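# Unfold the cloth over the tray and lay it flat

## Task

Unfold the cloth that is draped folded over the tray and get it spread flat across the table top, ending with the tray still upright on top of the cloth and all its instruments still inside it; the cloth may be released and allowed to fall into place.

## Robot and tools

Robot. Two arms work over one table: left_arm carries a left hand and right_arm a right hand, the left one's mirror image. The calibrated base of left_arm is at (+0.030, +0.347, 0) m and right_arm's at (+0.041, -0.259, 0) m, each turned very slightly about z. A two-camera stand behind the arms is bolted down and must not be struck.

Frames. Scene frame: origin at table-top height, halfway between the nominal bases, +x outward over the table, +z up, left_arm toward +y. These are not image left and right. The table and cam_high use the scene frame. Every hand pose, velocity, Hand target and wrist-camera pose in a result, and every offset you send, uses that arm's own base axes.

Hand point axes (right hand): +z runs along the straight fingers toward the tips, +y points out of the palm face (the palm surface sits at y = -0.062 m), +x points across the palm away from the thumb. On the left hand +x points toward the thumb. Straight fingertips end about 0.12 m beyond the hand point along +z. A rigid mast on the palm side of the wrist (x +0.05 to +0.10, z -0.16 to -0.11, reaching y = +0.06 m; x sign flipped on the left hand) can catch on things.

execute_actions(actions, cameras). actions is a list of actions run one after another; each action is a list of 1 to 15 rows, each row one control step of 1/30 s. If an action has fewer than 15 rows, its final row is repeated for the remaining steps, so one action lasts 0.5 s. Every row has exactly 48 numbers, each between -1 and 1, for both arms even if one stays still:
1-6 left_arm dx, dy, dz, rx, ry, rz; 7-22 left hand motor goals; 23 left current_limit; 24 left speed; 25-30 right_arm dx, dy, dz, rx, ry, rz; 31-46 right hand motor goals; 47 right current_limit; 48 right speed.

The six arm numbers are an offset, not a pose: they give the target relative to that arm's Hand target as it was when the action began, in the arm's base axes. All rows of one action measure from that same starting target, not from the previous row; a new action starts from the new target, so sending the same offset again moves the arm further. Scale: 1.0 is 0.6 m for dx, dy, dz and 180 degrees for the rotation. rx, ry, rz form one rotation vector, turning the hand about its Hand target position. A translation longer than 1.0 is cut back along its direction. All zeros means stay at the current target.

The 16 motor numbers per hand are absolute goal angles, mapped linearly between each hinge's stops, in this order: index_mcp, index_abd, index_pip, index_dip, middle_mcp, middle_abd, middle_pip, middle_dip, ring_mcp, ring_abd, ring_pip, ring_dip, thumb_cmc, thumb_axl, thumb_mcp, thumb_ipl. Lower numbers bend the fingers toward the palm. Value for a straight hinge: _mcp +0.75, _abd 0.00, _pip +0.58, _dip +0.70, thumb_cmc +0.71 (thumb flat beside the palm; toward -1 swings it in front of the palm), thumb_axl +0.68, thumb_mcp +0.23, thumb_ipl +0.17. A zero is a real goal, not 'keep'; to hold a hand unchanged, resend its hand_goal, hand_current_limit and hand_speed. current_limit maps -1..+1 to 0..550 mA (minimum 11 mA); a low cap also slows hinges and may be too weak to lift a finger. speed gives a set-point rate of (speed + 1)/2 x 8.5 rad/s. Initial values are +0.4 and -0.6; the last sent values persist.

cameras: list of names (cam_high, cam_left_wrist, cam_right_wrist) or ["all"]; [] for none. Default: all images when actions is empty, none otherwise. An unknown name invalidates the call. An empty actions list is a pure look.

zoom_image(camera, region): enlarges part of that camera's most recent image; region is [x0, y0, x1, y1] in pixels from the top-left, no more than 504 wide or high. Images are 672x504.

finished_scene(scene): ends the scene for good; scene may be omitted or given as 1. Call it only when the cloth is flat and the tray stands loaded on it, with the robot no longer needed to hold anything.

Results. end_effector_position (m) and end_effector_quat_wxyz per arm, in base frame, may be off by a few cm. Hand target is the last commanded pose after clipping; later offsets count from it. Step readings list positions at some steps during motion. Joint velocities, torques (signed, includes arm weight, noisy) and temperatures may be omitted when unremarkable. Per hand: hand_goal, hand_measured, hand_current_ma, hand_state (moving, goal, blocked, overload), hand_current_limit, hand_speed.

Behaviour to expect. Orientation commands are clipped to within 40 degrees of the current measured orientation each step. The hand often stops short of its target, and the elbow sags under load, so aim higher or send the leftover distance as a fresh offset; waiting does not close the gap. Tiny moves may not start. To stop pushing into something, command the target back past the hand. Near the waist axis a small hand motion can swing the whole arm. Joint ranges (rad): waist ±2.880, shoulder 0 to 3.142, elbow 0 to 3.019, wrist pitch -1.693 to 1.571, wrist yaw ±1.571, wrist roll ±2.094.

Avoid: knocking the tray over or spilling its instruments; anything leaving the table; striking the table or stand hard; any contact between the two arms or one hand closing on the other's fingers; releasing things while they move. A finger presses only while its goal lies past the surface; current at 495 mA or more for 5 s shuts that motor down for 10 s. Holding loads, stretching out or pushing toward unreachable poses heats motors; MOTOR HOT appears near 85 °C, and at 100 °C the arm drops and stays off for 30 s or more. Hand commands sent while an arm is stopped are lost.

Each tool is called after ">>>" in YAML: its name, and indented under it one key for each argument.

## Session

>>> execute_actions:
  actions: []

Scene clock: 0.00 s.
left_arm: end_effector_position=(+0.4980, +0.0469, +0.1936) hand_goal=(+0.754, +0.000, +0.576, +0.696, +0.754, +0.000, +0.576, +0.696, +0.754, +0.000, +0.576, +0.696, +0.714, +0.678, +0.226, +0.168) hand_measured=(+0.754, +0.000, +0.576, +0.696, +0.754, +0.000, +0.576, +0.696, +0.754, +0.000, +0.576, +0.696, +0.714, +0.678, +0.226, +0.168) hand_current_ma=(+0, +0, +0, +0, +0, +0, +0, +0, +0, +0, +0, +0, +0, +0, +0, +0) hand_state=(goal, goal, goal, goal, goal, goal, goal, goal, goal, goal, goal, goal, goal, goal, goal, goal) hand_current_limit=0.40 hand_speed=-0.60 end_effector_quat_wxyz=(+0.709, -0.266, +0.649, +0.067) | right_arm: end_effector_position=(+0.4166, +0.2472, +0.3616) hand_goal=(+0.754, +0.000, +0.576, +0.696, +0.754, +0.000, +0.576, +0.696, +0.754, +0.000, +0.576, +0.696, +0.714, +0.678, +0.226, +0.168) hand_measured=(+0.754, +0.000, +0.576, +0.696, +0.754, +0.000, +0.576, +0.696, +0.754, +0.000, +0.576, +0.696, +0.714, +0.678, +0.226, +0.168) hand_current_ma=(+0, +0, +0, +0, +0, +0, +0, +0, +0, +0, +0, +0, +0, +0, +0, +0) hand_state=(goal, goal, goal, goal, goal, goal, goal, goal, goal, goal, goal, goal, goal, goal, goal, goal) hand_current_limit=0.40 hand_speed=-0.60 end_effector_quat_wxyz=(+0.746, +0.347, +0.563, +0.069)
Joint positions: left_arm=[-0.258 1.48 0.666 0.835 -0.741 -1.852] | right_arm=[0.836 1.422 0.62 1.233 1.27 -1.34]
Joint velocities: within noise
Joint torques (N m): no reading
Motor temperatures (°C): left_arm=[28 31 28 27 24 29] | right_arm=[32 28 29 26 27 27]
Heat: left arm: hottest shoulder 31 °C; right arm: hottest waist 32 °C.
Hand target: left_arm +0.5041, +0.0452, +0.2027; +0.716, -0.269, +0.641, +0.062 | right_arm +0.4186, +0.2493, +0.3683; +0.747, +0.352, +0.559, +0.074

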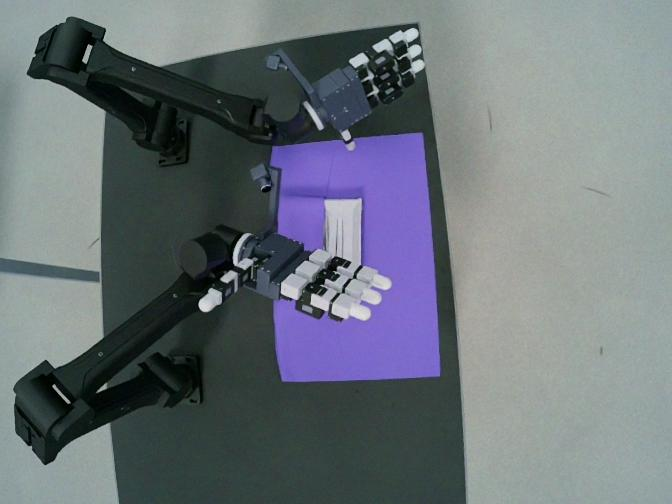

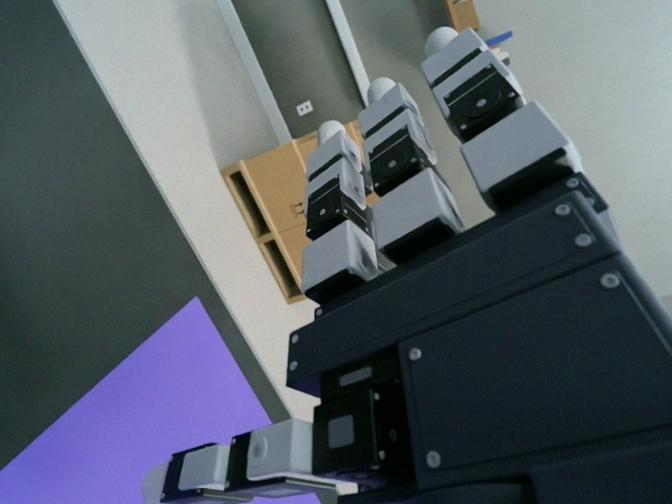

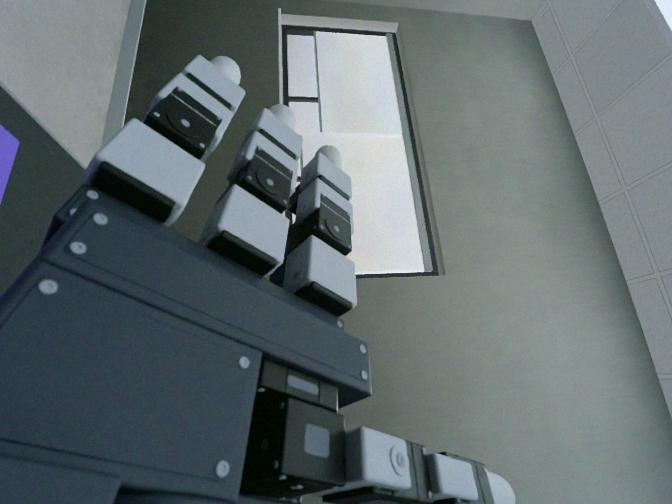

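>>> zoom_image:
  camera: "cam_high"
  region: [240, 110, 470, 400]

Scaled by 1.738.

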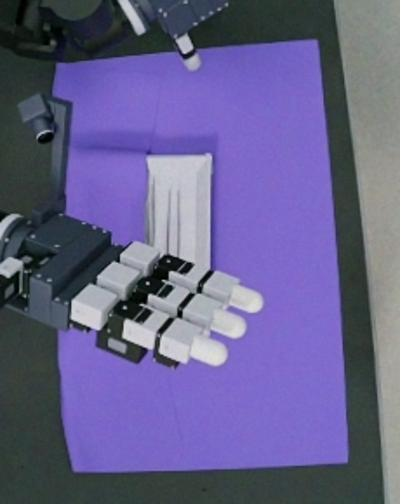

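>>> execute_actions:
  actions:
    - [[0,0.15,0.05,0,0,0,0.754,0,0.576,0.696,0.754,0,0.576,0.696,0.754,0,0.576,0.696,0.714,0.678,0.226,0.168,0.4,-0.6,0,-0.25,0.05,0,0,0,0.754,0,0.576,0.696,0.754,0,0.576,0.696,0.754,0,0.576,0.696,0.714,0.678,0.226,0.168,0.4,-0.6]]
    - [[0,0.1,0,0,0,0,0.754,0,0.576,0.696,0.754,0,0.576,0.696,0.754,0,0.576,0.696,0.714,0.678,0.226,0.168,0.4,-0.6,0,-0.25,0,0,0,0,0.754,0,0.576,0.696,0.754,0,0.576,0.696,0.754,0,0.576,0.696,0.714,0.678,0.226,0.168,0.4,-0.6]]
  cameras: ["all"]

Scene clock: 22.43 s.
left_arm: end_effector_position=(+0.4948, +0.1975, +0.2244) hand_goal=(+0.754, +0.000, +0.576, +0.696, +0.754, +0.000, +0.576, +0.696, +0.754, +0.000, +0.576, +0.696, +0.714, +0.678, +0.226, +0.168) hand_measured=(+0.752, +0.002, +0.576, +0.696, +0.752, +0.002, +0.576, +0.696, +0.752, +0.002, +0.576, +0.696, +0.712, +0.678, +0.226, +0.168) hand_current_ma=(+0, +0, +0, +0, +0, +0, +0, +0, +0, +0, +0, +0, +0, +0, +0, +0) hand_state=(goal, goal, goal, goal, goal, goal, goal, goal, goal, goal, goal, goal, goal, goal, goal, goal) hand_current_limit=0.40 hand_speed=-0.60 end_effector_quat_wxyz=(+0.711, -0.267, +0.647, +0.070) | right_arm: end_effector_position=(+0.4147, -0.0438, +0.3833) hand_goal=(+0.754, +0.000, +0.576, +0.696, +0.754, +0.000, +0.576, +0.696, +0.754, +0.000, +0.576, +0.696, +0.714, +0.678, +0.226, +0.168) hand_measured=(+0.760, -0.002, +0.576, +0.696, +0.762, -0.004, +0.576, +0.696, +0.762, -0.004, +0.576, +0.696, +0.720, +0.678, +0.226, +0.168) hand_current_ma=(+14, -4, +1, +0, +18, -4, +1, +0, +15, -4, +1, +0, +13, -1, +0, +0) hand_state=(goal, goal, goal, goal, goal, goal, goal, goal, goal, goal, goal, goal, goal, goal, goal, goal) hand_current_limit=0.40 hand_speed=-0.60 end_effector_quat_wxyz=(+0.743, +0.348, +0.567, +0.071)
Joint positions: left_arm=[0.132 1.379 0.666 0.736 -0.359 -1.856] | right_arm=[-0.082 0.882 0.39 0.616 0.37 -0.971]
Joint torques (N m): left_arm=[-1.38 -7.36 9.78 2.09 0.1 -0.15] | right_arm=[-2.73 -4.66 13.78 2.18 -0.25 0.08]
Heat: left arm: hottest shoulder 31 °C; right arm: hottest waist 32 °C.
Hand target: left_arm +0.5041, +0.1953, +0.2327; +0.716, -0.269, +0.641, +0.062 | right_arm +0.4186, -0.0506, +0.3983; +0.747, +0.352, +0.559, +0.074
Off the commanded pose: left_arm 0.013 m, 1 deg | right_arm 0.017 m, 1 deg.
Step readings (end_effector_position of left_arm | right_arm):
0: (+0.4980, +0.0469, +0.1936) | (+0.4166, +0.2472, +0.3616)
1: (+0.4987, +0.0468, +0.1937) | (+0.4166, +0.2474, +0.3620)
2: (+0.5022, +0.0479, +0.1944) | (+0.4170, +0.2471, +0.3630)
4: (+0.5100, +0.0582, +0.1979) | (+0.4163, +0.2300, +0.3664)
8: (+0.5041, +0.1112, +0.2164) | (+0.4139, +0.1453, +0.3869)
15: (+0.4972, +0.1403, +0.2268) | (+0.4133, +0.1057, +0.4070)
16: (+0.4982, +0.1392, +0.2259) | (+0.4147, +0.1067, +0.4049)
17: (+0.5010, +0.1387, +0.2257) | (+0.4161, +0.1065, +0.4030)
19: (+0.5065, +0.1436, +0.2256) | (+0.4181, +0.0843, +0.3974)
23: (+0.4999, +0.1785, +0.2253) | (+0.4114, -0.0020, +0.3955)
30: (+0.4942, +0.1983, +0.2246) | (+0.4119, -0.0414, +0.3901)

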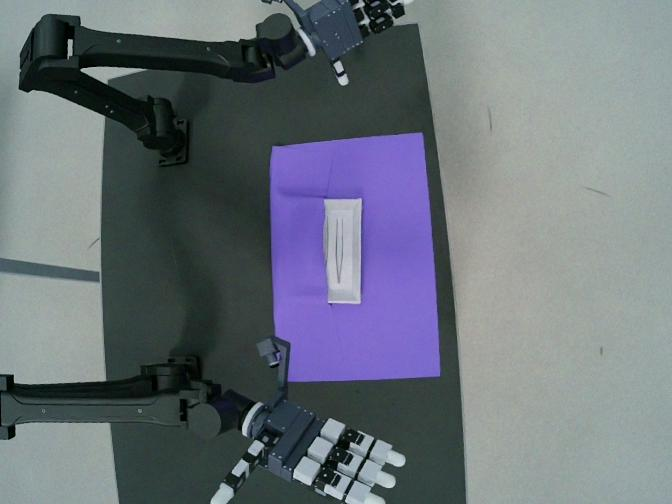

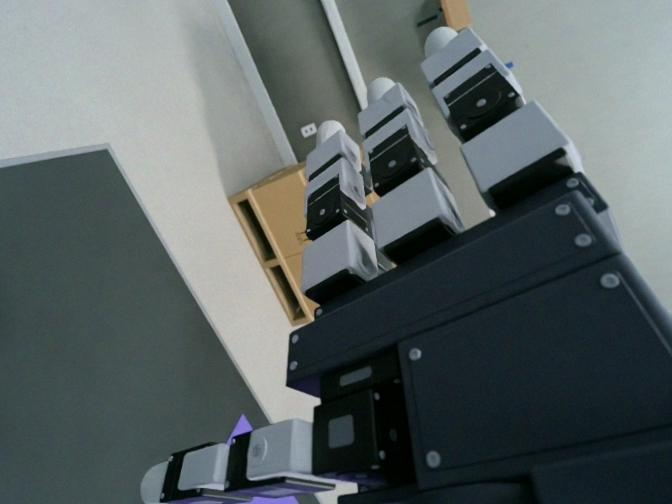

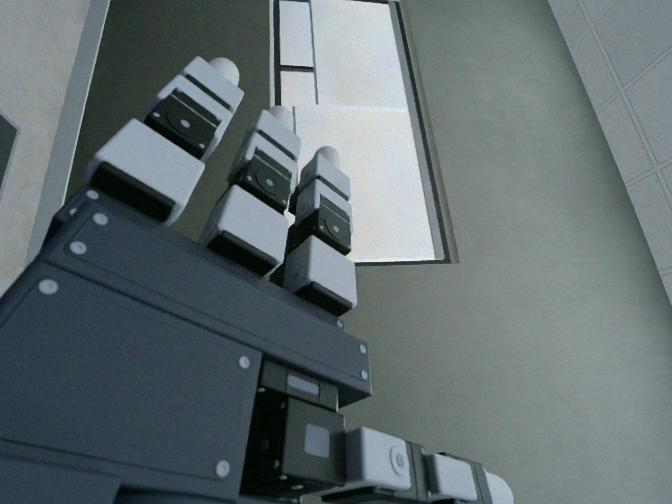

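>>> zoom_image:
  camera: "cam_high"
  region: [260, 120, 450, 262]

>>> zoom_image:
  camera: "cam_high"
  region: [260, 250, 450, 392]

Scaled by 2.653.

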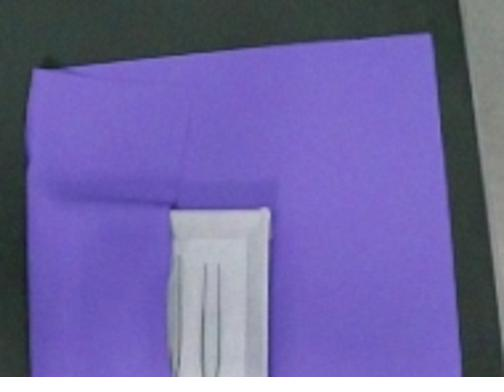

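Scaled by 2.653.

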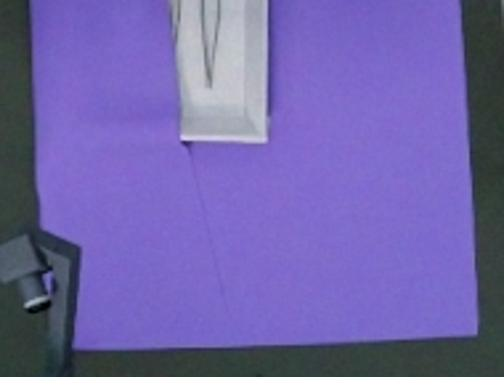

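>>> zoom_image:
  camera: "cam_high"
  region: [310, 190, 370, 250]

>>> zoom_image:
  camera: "cam_high"
  region: [310, 245, 370, 315]

Scaled by 8.400.

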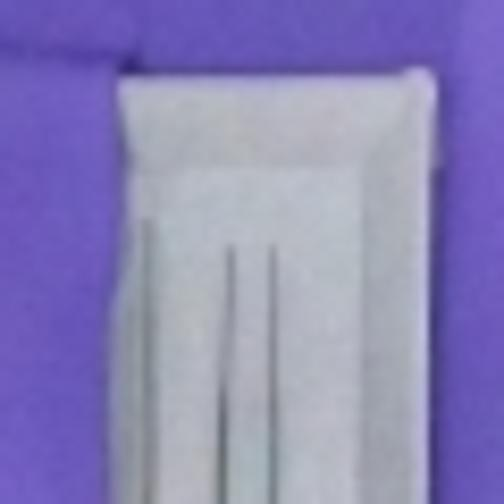

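Scaled by 7.200.

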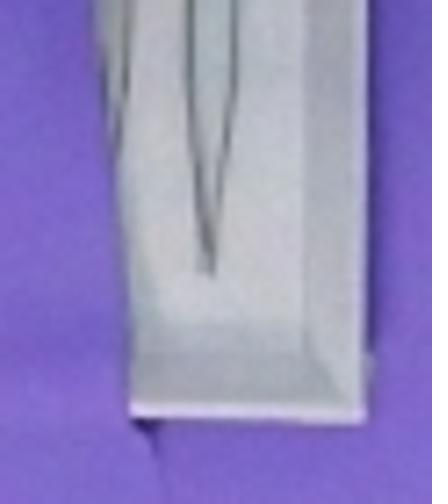

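>>> execute_actions:
  actions:
    - [[0,0,0.15,0.0796,0.0947,-0.1108,0.754,0,0.576,0.696,0.754,0,0.576,0.696,0.754,0,0.576,0.696,0.714,0.678,0.226,0.168,0.4,-0.6,0,0,0,0.1151,0.1404,-0.0354,0.754,0,0.576,0.696,0.754,0,0.576,0.696,0.754,0,0.576,0.696,0.714,0.678,0.226,0.168,0.4,-0.6]]
    - [[0,0,0,0.0796,0.0947,-0.1108,0.754,0,0.576,0.696,0.754,0,0.576,0.696,0.754,0,0.576,0.696,0.714,0.678,0.226,0.168,0.4,-0.6,0,0,0,0.1151,0.1404,-0.0354,0.754,0,0.576,0.696,0.754,0,0.576,0.696,0.754,0,0.576,0.696,0.714,0.678,0.226,0.168,0.4,-0.6]]
    - [[0,0,0,0.0796,0.0947,-0.1108,0.754,0,0.576,0.696,0.754,0,0.576,0.696,0.754,0,0.576,0.696,0.714,0.678,0.226,0.168,0.4,-0.6,0,0,0,0.1151,0.1404,-0.0354,0.754,0,0.576,0.696,0.754,0,0.576,0.696,0.754,0,0.576,0.696,0.714,0.678,0.226,0.168,0.4,-0.6]]
  cameras: ["all"]

Scene clock: 199.47 s.
left_arm: end_effector_position=(+0.4906, +0.1844, +0.2962) hand_goal=(+0.754, +0.000, +0.576, +0.696, +0.754, +0.000, +0.576, +0.696, +0.754, +0.000, +0.576, +0.696, +0.714, +0.678, +0.226, +0.168) hand_measured=(+0.754, +0.004, +0.576, +0.696, +0.754, +0.004, +0.576, +0.696, +0.754, +0.004, +0.576, +0.696, +0.714, +0.678, +0.224, +0.168) hand_current_ma=(+0, +0, +0, +0, +0, +0, +0, +0, +0, +0, +0, +0, +0, +0, +0, +0) hand_state=(goal, goal, goal, goal, goal, goal, goal, goal, goal, goal, goal, goal, goal, goal, goal, goal) hand_current_limit=0.40 hand_speed=-0.60 end_effector_quat_wxyz=(+0.368, +0.366, +0.854, +0.020) | right_arm: end_effector_position=(+0.4132, -0.0439, +0.3758) hand_goal=(+0.754, +0.000, +0.576, +0.696, +0.754, +0.000, +0.576, +0.696, +0.754, +0.000, +0.576, +0.696, +0.714, +0.678, +0.226, +0.168) hand_measured=(+0.756, -0.002, +0.576, +0.696, +0.758, -0.002, +0.576, +0.696, +0.756, -0.002, +0.576, +0.696, +0.720, +0.678, +0.224, +0.168) hand_current_ma=(+4, -3, +1, +0, +5, -3, +1, +0, +4, -3, +1, +0, +10, -1, -5, +0) hand_state=(goal, goal, goal, goal, goal, goal, goal, goal, goal, goal, goal, goal, goal, goal, goal, goal) hand_current_limit=0.40 hand_speed=-0.60 end_effector_quat_wxyz=(+0.062, +0.695, +0.715, +0.046)
Joint positions: left_arm=[0.417 1.197 1.104 -0.882 0.497 -0.5] | right_arm=[-0.066 1.136 1.413 -1.693 0.01 -0.094]
Joint torques (N m): left_arm=[-0.21 -5.42 13.89 1.26 0.39 0.15] | right_arm=[-3.08 -6.42 14.94 0.34 -0.03 0.02]
Motor temperatures (°C): left_arm=[27 31 36 26 23 27] | right_arm=[31 28 44 26 27 26]
Heat: left arm: hottest elbow 36 °C; right arm: hottest elbow 44 °C.
Hand target: left_arm +0.5041, +0.1952, +0.3228; +0.370, +0.377, +0.848, +0.032 | right_arm +0.4186, -0.0507, +0.3982; +0.000, +0.708, +0.707, +0.000
Off the commanded pose: left_arm 0.032 m, 2 deg | right_arm 0.024 m, 9 deg.
joint sent to its limit (right arm) — joint 4 (wrist pitch), lower limit. The joint targets are off in orientation, not in position.
Step readings (end_effector_position of left_arm | right_arm):
0: (+0.4948, +0.1975, +0.2244) | (+0.4146, -0.0438, +0.3833)
1: (+0.4957, +0.1967, +0.2241) | (+0.4148, -0.0446, +0.3824)
2: (+0.5008, +0.1920, +0.2237) | (+0.4163, -0.0502, +0.3780)
4: (+0.5061, +0.1846, +0.2261) | (+0.4162, -0.0587, +0.3643)
8: (+0.4983, +0.1757, +0.2551) | (+0.4048, -0.0555, +0.3528)
15: (+0.4913, +0.1882, +0.3012) | (+0.4062, -0.0516, +0.3729)
16: (+0.4923, +0.1884, +0.3019) | (+0.4068, -0.0523, +0.3744)
17: (+0.4957, +0.1851, +0.2997) | (+0.4072, -0.0522, +0.3730)
19: (+0.4997, +0.1778, +0.2916) | (+0.4067, -0.0514, +0.3672)
23: (+0.4931, +0.1777, +0.2686) | (+0.4059, -0.0478, +0.3667)
30: (+0.4886, +0.1879, +0.2740) | (+0.4128, -0.0462, +0.3761)
31: (+0.4897, +0.1873, +0.2771) | (+0.4134, -0.0457, +0.3757)
32: (+0.4908, +0.1847, +0.2798) | (+0.4120, -0.0415, +0.3725)
34: (+0.4902, +0.1799, +0.2830) | (+0.4082, -0.0328, +0.3692)
38: (+0.4841, +0.1823, +0.2907) | (+0.4154, -0.0335, +0.3798)
45: (+0.4873, +0.1881, +0.2971) | (+0.4141, -0.0442, +0.3734)

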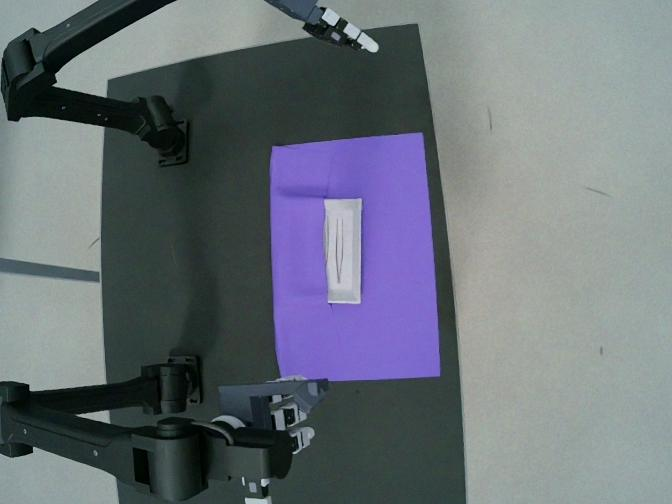

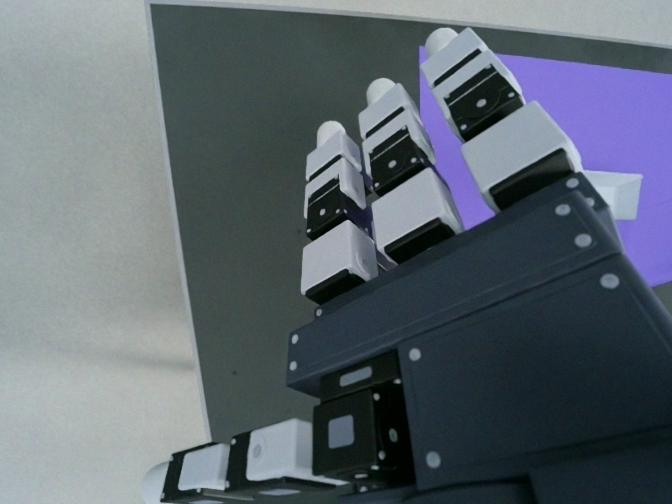

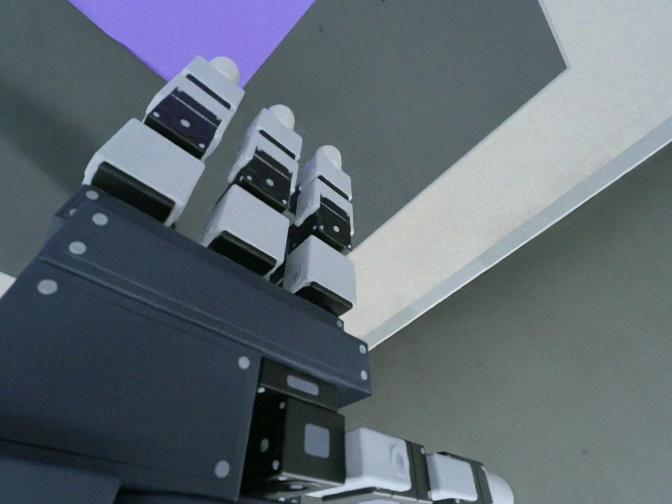

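>>> execute_actions:
  actions:
    - [[-0.057,-0.221,-0.083,0.0796,0.0947,-0.1108,0.754,0,0.576,0.696,0.754,0,0.576,0.696,0.754,0,0.576,0.696,0.714,0.678,0.226,0.168,0.4,-0.6,0.0145,0.109,-0.148,0,0,0,0.754,0,0.576,0.696,0.754,0,0.576,0.696,0.754,0,0.576,0.696,0.714,0.678,0.226,0.168,0.4,-0.6]]
    - [[-0.057,-0.221,-0.083,0.0796,0.0947,-0.1108,0.754,0,0.576,0.696,0.754,0,0.576,0.696,0.754,0,0.576,0.696,0.714,0.678,0.226,0.168,0.4,-0.6,0.0145,0.109,-0.148,0,0,0,0.754,0,0.576,0.696,0.754,0,0.576,0.696,0.754,0,0.576,0.696,0.714,0.678,0.226,0.168,0.4,-0.6]]
  cameras: ["all"]

Scene clock: 223.47 s.
left_arm: end_effector_position=(+0.4213, -0.0687, +0.2033) hand_goal=(+0.754, +0.000, +0.576, +0.696, +0.754, +0.000, +0.576, +0.696, +0.754, +0.000, +0.576, +0.696, +0.714, +0.678, +0.226, +0.168) hand_measured=(+0.754, +0.002, +0.576, +0.696, +0.752, +0.002, +0.576, +0.696, +0.752, +0.002, +0.576, +0.696, +0.714, +0.678, +0.222, +0.168) hand_current_ma=(+0, +0, +0, +0, +0, +0, +0, +0, +0, +0, +0, +0, +0, +0, -1, +0) hand_state=(goal, goal, goal, goal, goal, goal, goal, goal, goal, goal, goal, goal, goal, goal, goal, goal) hand_current_limit=0.40 hand_speed=-0.60 end_effector_quat_wxyz=(-0.013, +0.713, +0.701, -0.009) | right_arm: end_effector_position=(+0.4335, +0.0786, +0.2202) hand_goal=(+0.754, +0.000, +0.576, +0.696, +0.754, +0.000, +0.576, +0.696, +0.754, +0.000, +0.576, +0.696, +0.714, +0.678, +0.226, +0.168) hand_measured=(+0.754, -0.002, +0.576, +0.696, +0.754, -0.002, +0.576, +0.696, +0.754, -0.002, +0.576, +0.696, +0.716, +0.678, +0.222, +0.168) hand_current_ma=(+1, -2, +1, +0, +1, -2, +1, +0, +0, -2, +1, +0, +4, -1, -7, +0) hand_state=(goal, goal, goal, goal, goal, goal, goal, goal, goal, goal, goal, goal, goal, goal, goal, goal) hand_current_limit=0.40 hand_speed=-0.60 end_effector_quat_wxyz=(-0.004, +0.705, +0.709, -0.003)
Joint positions: left_arm=[-0.259 1.28 1.124 -1.446 0.003 -0.243] | right_arm=[0.281 1.3 1.182 -1.463 -0.004 0.274]
Joint torques (N m): left_arm=[-0.73 -5.89 12.05 -0.16 -0.16 -0.2] | right_arm=[-1.79 -10.58 10.09 0.99 0.15 0.1]
Heat: left arm: hottest elbow 39 °C; right arm: hottest elbow 41 °C.
Hand target: left_arm +0.4357, -0.0699, +0.2232; +0.000, +0.707, +0.708, +0.000 | right_arm +0.4359, +0.0801, +0.2207; +0.000, +0.708, +0.707, +0.000
Off the commanded pose: left_arm 0.025 m, 2 deg | right_arm 0.003 m, 1 deg.
Step readings (end_effector_position of left_arm | right_arm):
0: (+0.4906, +0.1844, +0.2962) | (+0.4132, -0.0439, +0.3758)
1: (+0.4902, +0.1847, +0.2959) | (+0.4132, -0.0441, +0.3758)
2: (+0.4877, +0.1833, +0.2922) | (+0.4135, -0.0437, +0.3750)
4: (+0.4804, +0.1704, +0.2837) | (+0.4156, -0.0355, +0.3706)
8: (+0.4750, +0.1018, +0.2672) | (+0.4208, +0.0028, +0.3403)
15: (+0.4647, +0.0635, +0.2562) | (+0.4278, +0.0156, +0.3079)
16: (+0.4636, +0.0641, +0.2556) | (+0.4276, +0.0153, +0.3075)
17: (+0.4599, +0.0637, +0.2535) | (+0.4284, +0.0171, +0.3047)
19: (+0.4498, +0.0475, +0.2477) | (+0.4297, +0.0262, +0.2907)
23: (+0.4300, -0.0341, +0.2306) | (+0.4233, +0.0636, +0.2427)
30: (+0.4179, -0.0692, +0.2005) | (+0.4321, +0.0805, +0.2196)

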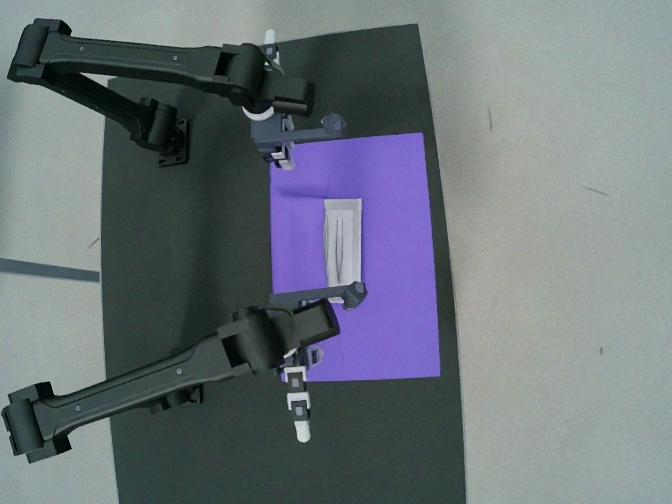

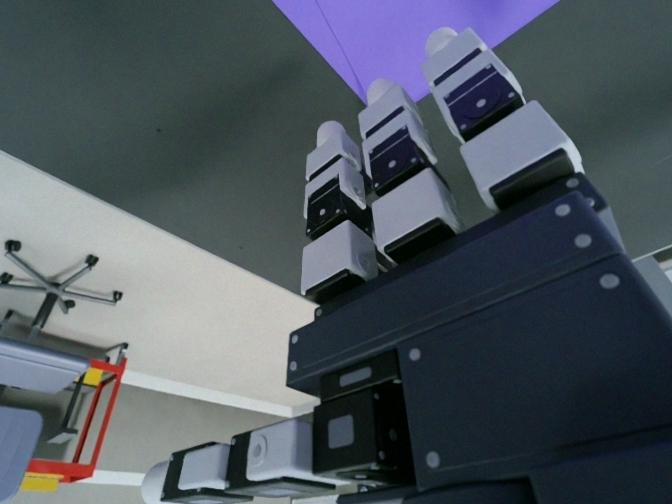

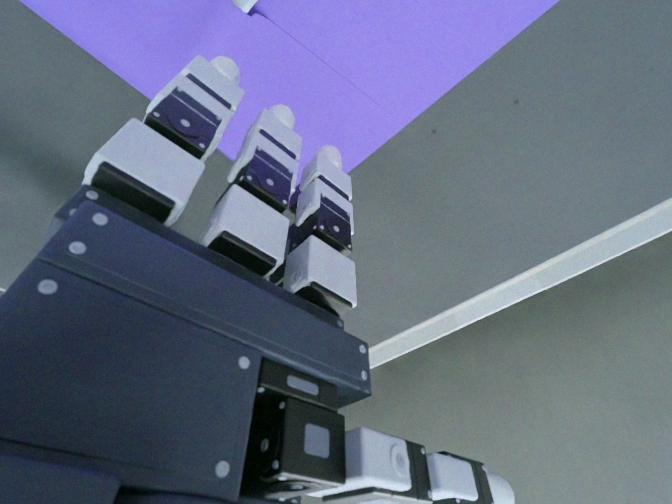

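>>> execute_actions:
  actions:
    - [[0,0,0,0,0,0,0.754,0,0.576,0.696,0.754,0,0.576,0.696,-0.068,0,-0.3,-0.17,0.714,0.678,0.226,0.168,0.4,-0.6,0,0,-0.083,0,0,0,0.754,0.2,0.576,0.696,0.754,-0.2,0.576,0.696,-0.068,0,-0.3,-0.17,0.714,0.678,0.226,0.168,0.4,-0.6]]
  cameras: ["all"]

Scene clock: 250.37 s.
left_arm: end_effector_position=(+0.4208, -0.0685, +0.2032) hand_goal=(+0.754, +0.000, +0.576, +0.696, +0.754, +0.000, +0.576, +0.696, -0.068, +0.000, -0.300, -0.170, +0.714, +0.678, +0.226, +0.168) hand_measured=(+0.754, +0.002, +0.576, +0.696, +0.752, +0.002, +0.576, +0.696, -0.052, +0.002, -0.292, -0.168, +0.714, +0.678, +0.222, +0.168) hand_current_ma=(+0, +0, +0, +0, +0, +0, +0, +0, +8, +0, +2, +0, +0, +0, -1, +0) hand_state=(goal, goal, goal, goal, goal, goal, goal, goal, goal, goal, goal, goal, goal, goal, goal, goal) hand_current_limit=0.40 hand_speed=-0.60 end_effector_quat_wxyz=(-0.014, +0.712, +0.702, -0.010) | right_arm: end_effector_position=(+0.4349, +0.0787, +0.1753) hand_goal=(+0.754, +0.200, +0.576, +0.696, +0.754, -0.200, +0.576, +0.696, -0.068, +0.000, -0.300, -0.170, +0.714, +0.678, +0.226, +0.168) hand_measured=(+0.754, +0.194, +0.576, +0.696, +0.754, -0.194, +0.576, +0.696, -0.050, -0.002, -0.292, -0.168, +0.716, +0.678, +0.222, +0.168) hand_current_ma=(+0, -8, +1, +0, +0, +9, +1, +0, +47, -2, +15, +4, +4, -1, -7, +0) hand_state=(goal, goal, goal, goal, goal, goal, goal, goal, goal, goal, goal, goal, goal, goal, goal, goal) hand_current_limit=0.40 hand_speed=-0.60 end_effector_quat_wxyz=(-0.001, +0.705, +0.709, +0.001)
Joint positions: left_arm=[-0.259 1.28 1.124 -1.448 0.003 -0.244] | right_arm=[0.281 1.318 1.077 -1.328 -0.003 0.276]
Joint torques (N m): left_arm=[-0.67 -6.07 12.27 -0.01 -0.17 -0.21] | right_arm=[-1.38 -10.4 9.55 1.05 0.21 0.05]
Heat: left arm: hottest elbow 37 °C; right arm: hottest elbow 40 °C.
Hand target: left_arm +0.4357, -0.0699, +0.2232; +0.000, +0.706, +0.708, +0.000 | right_arm +0.4360, +0.0801, +0.1709; +0.000, +0.708, +0.707, +0.000
Off the commanded pose: left_arm 0.025 m, 2 deg | right_arm 0.005 m, 0 deg.
Step readings (end_effector_position of left_arm | right_arm):
0: (+0.4213, -0.0687, +0.2033) | (+0.4335, +0.0786, +0.2202)
1: (+0.4213, -0.0687, +0.2033) | (+0.4337, +0.0786, +0.2201)
2: (+0.4212, -0.0687, +0.2033) | (+0.4346, +0.0788, +0.2186)
4: (+0.4209, -0.0686, +0.2032) | (+0.4369, +0.0795, +0.2103)
8: (+0.4208, -0.0685, +0.2032) | (+0.4315, +0.0779, +0.1851)
15: (+0.4208, -0.0685, +0.2032) | (+0.4341, +0.0784, +0.1750)

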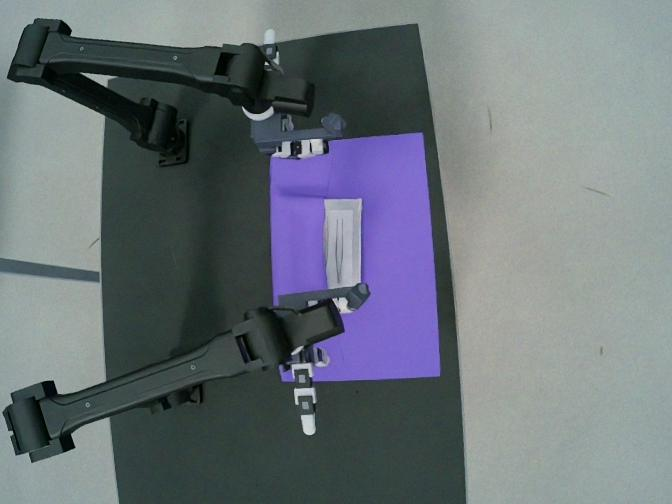

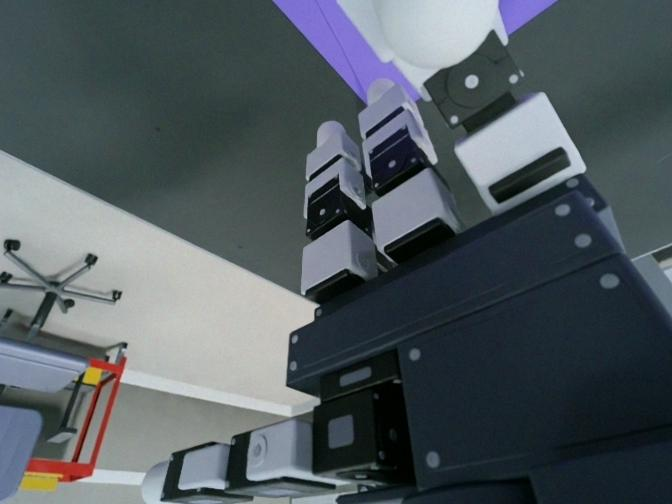

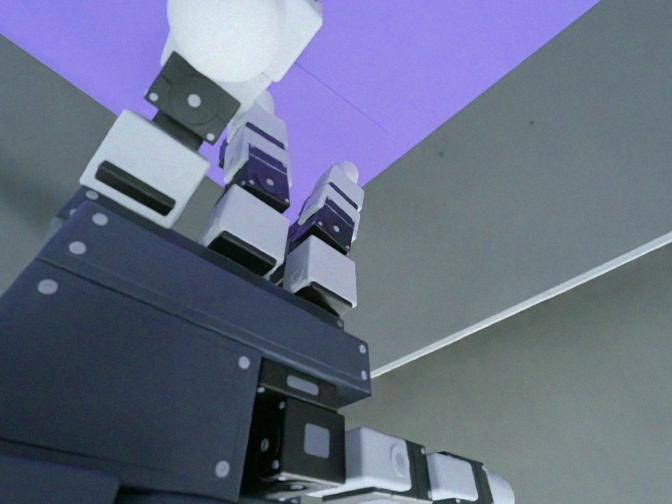

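>>> execute_actions:
  actions:
    - [[0,0,0,0,0,0,0.754,0.2,0.576,0.696,0.754,-0.2,0.576,0.696,1,0,1,1,0.714,0.678,0.226,0.168,0.4,-0.6,0.017,0,-0.05,0,0,0,0.754,0.2,0.576,0.696,0.754,-0.2,0.576,0.696,1,0,1,1,0.714,0.678,0.226,0.168,0.4,-0.6]]
  cameras: ["cam_left_wrist","cam_right_wrist"]

Scene clock: 265.23 s.
left_arm: end_effector_position=(+0.4206, -0.0684, +0.2031) hand_goal=(+0.754, +0.200, +0.576, +0.696, +0.754, -0.200, +0.576, +0.696, +1.000, +0.000, +1.000, +1.000, +0.714, +0.678, +0.226, +0.168) hand_measured=(+0.754, +0.194, +0.576, +0.696, +0.754, -0.194, +0.578, +0.696, +0.988, -0.004, +0.992, +0.996, +0.714, +0.678, +0.222, +0.168) hand_current_ma=(+0, -1, +0, +0, +0, +1, +0, +0, -4, +0, -2, +0, +0, +0, -1, +0) hand_state=(goal, goal, goal, goal, goal, goal, goal, goal, goal, goal, goal, goal, goal, goal, goal, goal) hand_current_limit=0.40 hand_speed=-0.60 end_effector_quat_wxyz=(-0.014, +0.712, +0.702, -0.010) | right_arm: end_effector_position=(+0.4445, +0.0814, +0.1453) hand_goal=(+0.754, +0.200, +0.576, +0.696, +0.754, -0.200, +0.576, +0.696, +1.000, +0.000, +1.000, +1.000, +0.714, +0.678, +0.226, +0.168) hand_measured=(+0.754, +0.194, +0.576, +0.696, +0.756, -0.194, +0.576, +0.696, +0.988, -0.004, +0.992, +0.996, +0.716, +0.678, +0.222, +0.168) hand_current_ma=(+0, -7, +1, +0, +2, +9, +1, +0, -25, -5, -15, -5, +4, -1, -7, +0) hand_state=(goal, goal, goal, goal, goal, goal, goal, goal, goal, goal, goal, goal, goal, goal, goal, goal) hand_current_limit=0.40 hand_speed=-0.60 end_effector_quat_wxyz=(-0.001, +0.705, +0.709, +0.001)
Joint positions: left_arm=[-0.259 1.28 1.124 -1.449 0.003 -0.244] | right_arm=[0.281 1.368 1.042 -1.244 -0.003 0.276]
Joint torques (N m): left_arm=[-0.62 -5.71 12.19 -0.16 -0.16 -0.2] | right_arm=[-2.32 -10.99 9.61 1.01 0.15 -0.03]
Motor temperatures (°C): left_arm=[27 31 37 26 23 27] | right_arm=[30 28 38 25 27 25]
Heat: left arm: hottest elbow 37 °C; right arm: hottest elbow 38 °C.
Hand target: left_arm +0.4357, -0.0699, +0.2232; +0.000, +0.707, +0.708, +0.000 | right_arm +0.4461, +0.0801, +0.1409; +0.000, +0.708, +0.707, +0.000
Off the commanded pose: left_arm 0.025 m, 2 deg | right_arm 0.005 m, 0 deg.
Step readings (end_effector_position of left_arm | right_arm):
0: (+0.4208, -0.0685, +0.2032) | (+0.4349, +0.0787, +0.1753)
1: (+0.4208, -0.0685, +0.2032) | (+0.4350, +0.0787, +0.1753)
2: (+0.4208, -0.0685, +0.2032) | (+0.4361, +0.0790, +0.1749)
4: (+0.4208, -0.0685, +0.2032) | (+0.4396, +0.0800, +0.1721)
8: (+0.4208, -0.0685, +0.2032) | (+0.4433, +0.0811, +0.1573)
15: (+0.4208, -0.0685, +0.2032) | (+0.4440, +0.0813, +0.1452)
Images, in order (width x height): cam_left_wrist 672x504, cam_right_wrist 672x504.

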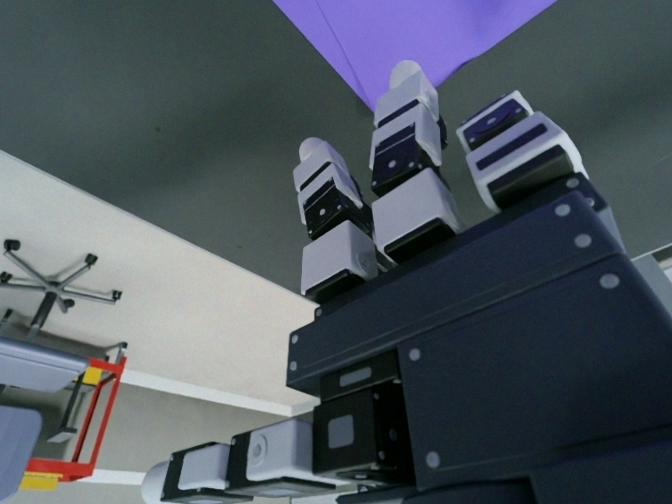

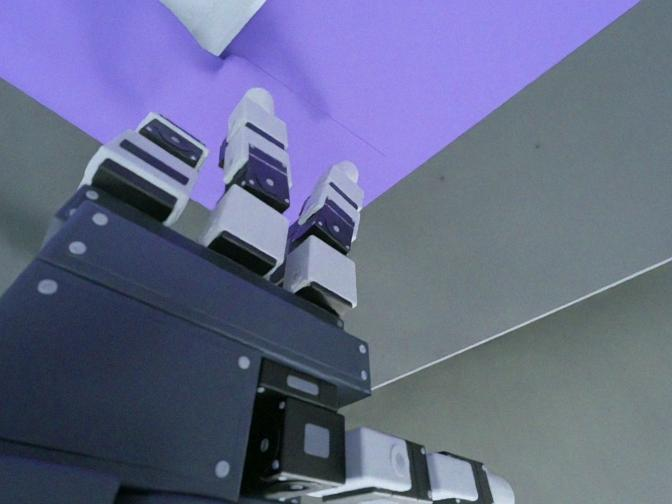

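>>> execute_actions:
  actions:
    - [[0,0,0,0,0,0,0.754,0.2,0.576,0.696,0.754,-0.2,0.576,0.696,1,0,1,1,0.714,0.678,0.226,0.168,0.4,-0.6,-0.017,-0.017,-0.025,0,0,0,0.754,0.2,0.576,0.696,0.754,-0.2,0.576,0.696,1,0,1,1,0.714,0.678,0.226,0.168,0.4,-0.6]]
  cameras: ["cam_right_wrist"]

Scene clock: 276.90 s.
left_arm: end_effector_position=(+0.4206, -0.0684, +0.2031) hand_goal=(+0.754, +0.200, +0.576, +0.696, +0.754, -0.200, +0.576, +0.696, +1.000, +0.000, +1.000, +1.000, +0.714, +0.678, +0.226, +0.168) hand_measured=(+0.754, +0.194, +0.576, +0.696, +0.754, -0.194, +0.578, +0.696, +0.988, -0.004, +0.992, +0.996, +0.714, +0.678, +0.222, +0.168) hand_current_ma=(+0, -1, +0, +0, +0, +1, +0, +0, -4, +0, -2, +0, +0, +0, -1, +0) hand_state=(goal, goal, goal, goal, goal, goal, goal, goal, goal, goal, goal, goal, goal, goal, goal, goal) hand_current_limit=0.40 hand_speed=-0.60 end_effector_quat_wxyz=(-0.014, +0.712, +0.702, -0.010) | right_arm: end_effector_position=(+0.4339, +0.0760, +0.1239) hand_goal=(+0.754, +0.200, +0.576, +0.696, +0.754, -0.200, +0.576, +0.696, +1.000, +0.000, +1.000, +1.000, +0.714, +0.678, +0.226, +0.168) hand_measured=(+0.754, +0.194, +0.576, +0.696, +0.754, -0.194, +0.576, +0.696, +0.988, -0.004, +0.992, +0.996, +0.716, +0.678, +0.222, +0.168) hand_current_ma=(+0, -7, +1, +0, +1, +8, +1, +0, -25, -5, -15, -5, +4, -1, -7, +0) hand_state=(goal, goal, goal, goal, goal, goal, goal, goal, goal, goal, goal, goal, goal, goal, goal, goal) hand_current_limit=0.40 hand_speed=-0.60 end_effector_quat_wxyz=(-0.005, +0.706, +0.708, -0.005)
Joint positions: left_arm=[-0.259 1.28 1.124 -1.449 0.003 -0.244] | right_arm=[0.275 1.367 0.984 -1.202 -0.003 0.274]
Joint torques (N m): left_arm=[-0.73 -5.66 12.25 -0.13 -0.17 -0.19] | right_arm=[-3.02 -12.28 9.02 0.85 0.17 -0.24]
Heat: left arm: hottest elbow 37 °C; right arm: hottest elbow 38 °C.
Hand target: left_arm +0.4357, -0.0699, +0.2232; +0.000, +0.707, +0.708, +0.000 | right_arm +0.4360, +0.0700, +0.1258; +0.000, +0.708, +0.707, +0.000
Off the commanded pose: left_arm 0.025 m, 2 deg | right_arm 0.007 m, 1 deg.
Step readings (end_effector_position of left_arm | right_arm):
0: (+0.4206, -0.0684, +0.2031) | (+0.4445, +0.0814, +0.1453)
1: (+0.4206, -0.0684, +0.2031) | (+0.4446, +0.0815, +0.1453)
2: (+0.4206, -0.0684, +0.2031) | (+0.4446, +0.0815, +0.1444)
4: (+0.4206, -0.0684, +0.2031) | (+0.4435, +0.0811, +0.1402)
8: (+0.4206, -0.0684, +0.2031) | (+0.4347, +0.0773, +0.1268)
15: (+0.4206, -0.0684, +0.2031) | (+0.4336, +0.0759, +0.1238)
Images, in order (width x height): cam_right_wrist 672x504.

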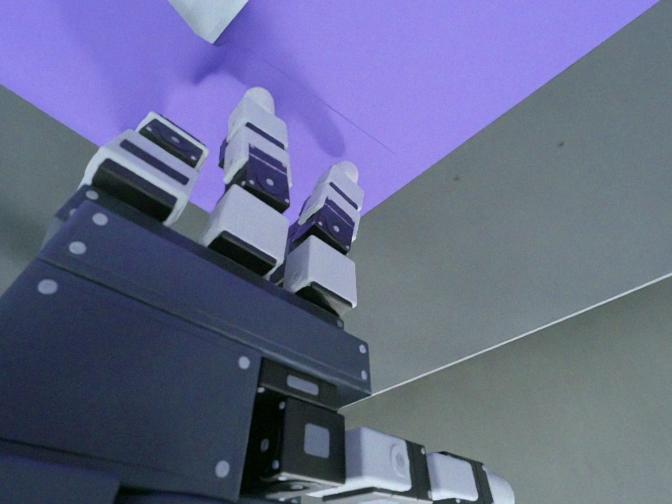

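>>> execute_actions:
  actions:
    - [[0,0,0,0,0,0,0.754,0.2,0.576,0.696,0.754,-0.2,0.576,0.696,1,0,1,1,0.714,0.678,0.226,0.168,0.4,-0.6,0,0,-0.017,0,0,0,0.754,0.2,0.576,0.696,0.754,-0.2,0.576,0.696,1,0,1,1,0.714,0.678,0.226,0.168,0.4,-0.6]]
  cameras: ["cam_right_wrist"]

Scene clock: 281.63 s.
left_arm: end_effector_position=(+0.4206, -0.0684, +0.2031) hand_goal=(+0.754, +0.200, +0.576, +0.696, +0.754, -0.200, +0.576, +0.696, +1.000, +0.000, +1.000, +1.000, +0.714, +0.678, +0.226, +0.168) hand_measured=(+0.754, +0.194, +0.576, +0.696, +0.754, -0.194, +0.578, +0.696, +0.988, -0.004, +0.992, +0.996, +0.714, +0.678, +0.222, +0.168) hand_current_ma=(+0, -1, +0, +0, +0, +1, +0, +0, -4, +0, -2, +0, +0, +0, -1, +0) hand_state=(goal, goal, goal, goal, goal, goal, goal, goal, goal, goal, goal, goal, goal, goal, goal, goal) hand_current_limit=0.40 hand_speed=-0.60 end_effector_quat_wxyz=(-0.014, +0.712, +0.702, -0.010) | right_arm: end_effector_position=(+0.4349, +0.0763, +0.1193) hand_goal=(+0.754, +0.200, +0.576, +0.696, +0.754, -0.200, +0.576, +0.696, +1.000, +0.000, +1.000, +1.000, +0.714, +0.678, +0.226, +0.168) hand_measured=(+0.754, +0.194, +0.576, +0.696, +0.754, -0.194, +0.576, +0.696, +0.988, -0.004, +0.992, +0.996, +0.716, +0.678, +0.222, +0.168) hand_current_ma=(+0, -7, +1, +0, +1, +8, +1, +0, -25, -5, -15, -5, +4, -1, -7, +0) hand_state=(goal, goal, goal, goal, goal, goal, goal, goal, goal, goal, goal, goal, goal, goal, goal, goal) hand_current_limit=0.40 hand_speed=-0.60 end_effector_quat_wxyz=(-0.001, +0.706, +0.708, +0.000)
Joint positions: left_arm=[-0.259 1.28 1.124 -1.449 0.003 -0.244] | right_arm=[0.275 1.367 0.969 -1.173 -0.003 0.273]
Joint torques (N m): left_arm=[-0.56 -5.77 12.19 -0.08 -0.16 -0.2] | right_arm=[-2.9 -10.64 8.66 1.05 0.15 -0.16]
Heat: left arm: hottest elbow 37 °C; right arm: hottest elbow 38 °C.
Hand target: left_arm +0.4357, -0.0699, +0.2232; +0.000, +0.707, +0.708, +0.000 | right_arm +0.4360, +0.0700, +0.1157; +0.000, +0.708, +0.707, +0.000
Off the commanded pose: left_arm 0.025 m, 2 deg | right_arm 0.007 m, 0 deg.
Step readings (end_effector_position of left_arm | right_arm):
0: (+0.4206, -0.0684, +0.2031) | (+0.4339, +0.0761, +0.1239)
1: (+0.4206, -0.0684, +0.2031) | (+0.4340, +0.0761, +0.1239)
2: (+0.4206, -0.0684, +0.2031) | (+0.4342, +0.0762, +0.1237)
4: (+0.4206, -0.0684, +0.2031) | (+0.4352, +0.0764, +0.1230)
8: (+0.4206, -0.0684, +0.2031) | (+0.4346, +0.0762, +0.1199)
15: (+0.4206, -0.0684, +0.2031) | (+0.4348, +0.0763, +0.1193)
Images, in order (width x height): cam_right_wrist 672x504.

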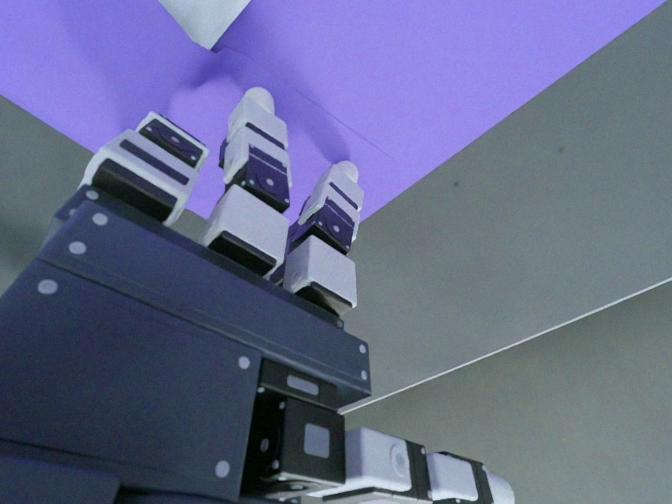

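>>> zoom_image:
  camera: "cam_right_wrist"
  region: [130, 0, 430, 225]

Scaled by 1.680.

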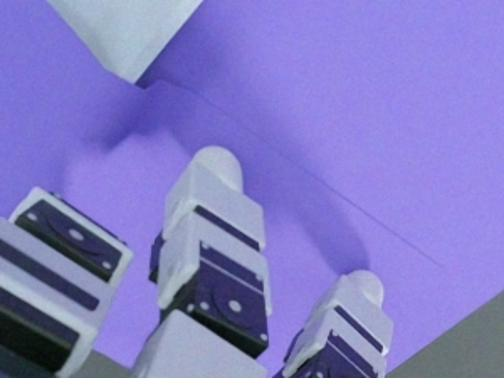

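>>> execute_actions:
  actions:
    - [[0,0,0,0,0,0,0.754,0.2,0.576,0.696,0.754,-0.2,0.576,0.696,1,0,1,1,0.714,0.678,0.226,0.168,0.4,-0.6,0,0,-0.010,0,0,0,0.754,0.2,0.576,0.696,0.754,-0.2,0.576,0.696,1,0,1,1,0.714,0.678,0.226,0.168,0.4,-0.8]]
    - [[0,0,0,0,0,0,0.754,0.2,0.576,0.696,0.754,-0.2,0.576,0.696,1,0,1,1,0.714,0.678,0.226,0.168,0.4,-0.6,0,0,0,0,0,0,0.754,-0.3,0.576,0.696,0.754,0.3,0.576,0.696,1,0,1,1,0.714,0.678,0.226,0.168,0.4,-0.8]]
    - [[0,0,0,0,0,0,0.754,0.2,0.576,0.696,0.754,-0.2,0.576,0.696,1,0,1,1,0.714,0.678,0.226,0.168,0.4,-0.6,0,0,0,0,0,0,0.754,-0.3,0.576,0.696,0.754,0.3,0.576,0.696,1,0,1,1,0.714,0.678,0.226,0.168,0.4,-0.8]]
  cameras: ["cam_right_wrist"]

>>> zoom_image:
  camera: "cam_right_wrist"
  region: [130, 0, 430, 225]

Scene clock: 295.13 s.
left_arm: end_effector_position=(+0.4206, -0.0684, +0.2031) hand_goal=(+0.754, +0.200, +0.576, +0.696, +0.754, -0.200, +0.576, +0.696, +1.000, +0.000, +1.000, +1.000, +0.714, +0.678, +0.226, +0.168) hand_measured=(+0.754, +0.194, +0.576, +0.696, +0.754, -0.194, +0.578, +0.696, +0.988, -0.004, +0.992, +0.996, +0.714, +0.678, +0.222, +0.168) hand_current_ma=(+0, -1, +0, +0, +0, +1, +0, +0, -4, +0, -2, +0, +0, +0, -1, +0) hand_state=(goal, goal, goal, goal, goal, goal, goal, goal, goal, goal, goal, goal, goal, goal, goal, goal) hand_current_limit=0.40 hand_speed=-0.60 end_effector_quat_wxyz=(-0.014, +0.712, +0.702, -0.010) | right_arm: end_effector_position=(+0.4365, +0.0766, +0.1185) hand_goal=(+0.754, -0.300, +0.576, +0.696, +0.754, +0.300, +0.576, +0.696, +1.000, +0.000, +1.000, +1.000, +0.714, +0.678, +0.226, +0.168) hand_measured=(+0.754, -0.110, +0.576, +0.696, +0.754, +0.088, +0.576, +0.696, +0.988, -0.004, +0.992, +0.996, +0.716, +0.678, +0.222, +0.168) hand_current_ma=(+0, +385, +1, +0, +0, -385, +1, +0, -25, -5, -15, -5, +4, -1, -7, +0) hand_state=(goal, blocked, goal, goal, goal, blocked, goal, goal, goal, goal, goal, goal, goal, goal, goal, goal) hand_current_limit=0.40 hand_speed=-0.80 end_effector_quat_wxyz=(+0.003, +0.706, +0.708, +0.006)
Joint positions: left_arm=[-0.259 1.28 1.124 -1.449 0.003 -0.244] | right_arm=[0.275 1.364 0.961 -1.154 -0.001 0.273]
Joint torques (N m): left_arm=[-0.38 -5.83 12.15 -0.12 -0.16 -0.2] | right_arm=[-3.43 -9.76 8.44 0.84 0.07 -0.18]
Heat: left arm: hottest elbow 37 °C; right arm: hottest elbow 37 °C.
Hand target: left_arm +0.4357, -0.0699, +0.2232; +0.000, +0.707, +0.708, +0.000 | right_arm +0.4359, +0.0699, +0.1096; +0.000, +0.708, +0.707, +0.000
Off the commanded pose: left_arm 0.025 m, 2 deg | right_arm 0.011 m, 1 deg.
Step readings (end_effector_position of left_arm | right_arm):
0: (+0.4206, -0.0684, +0.2031) | (+0.4349, +0.0763, +0.1193)
1: (+0.4206, -0.0684, +0.2031) | (+0.4350, +0.0764, +0.1194)
2: (+0.4206, -0.0684, +0.2031) | (+0.4350, +0.0764, +0.1191)
4: (+0.4206, -0.0684, +0.2031) | (+0.4355, +0.0765, +0.1186)
8: (+0.4206, -0.0684, +0.2031) | (+0.4352, +0.0764, +0.1170)
15: (+0.4206, -0.0684, +0.2031) | (+0.4353, +0.0764, +0.1170)
16: (+0.4206, -0.0684, +0.2031) | (+0.4353, +0.0764, +0.1170)
17: (+0.4206, -0.0684, +0.2031) | (+0.4353, +0.0764, +0.1170)
19: (+0.4206, -0.0684, +0.2031) | (+0.4355, +0.0764, +0.1171)
23: (+0.4206, -0.0684, +0.2031) | (+0.4360, +0.0764, +0.1181)
30: (+0.4206, -0.0684, +0.2031) | (+0.4365, +0.0766, +0.1185)
31: (+0.4206, -0.0684, +0.2031) | (+0.4365, +0.0766, +0.1185)
32: (+0.4206, -0.0684, +0.2031) | (+0.4365, +0.0766, +0.1185)
34: (+0.4206, -0.0684, +0.2031) | (+0.4365, +0.0766, +0.1185)
38: (+0.4206, -0.0684, +0.2031) | (+0.4365, +0.0766, +0.1185)
45: (+0.4206, -0.0684, +0.2031) | (+0.4365, +0.0766, +0.1185)
Images, in order (width x height): cam_right_wrist 672x504.

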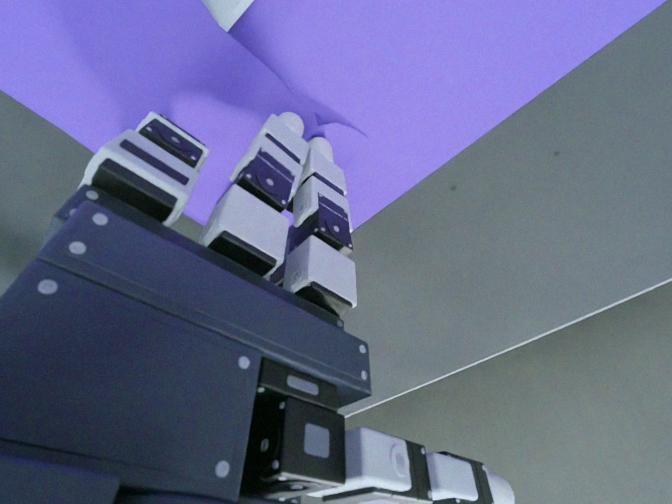

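Scaled by 1.680.

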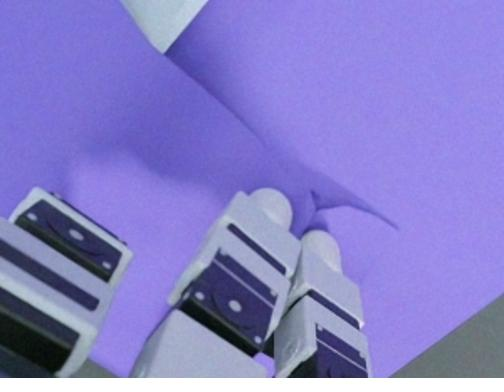

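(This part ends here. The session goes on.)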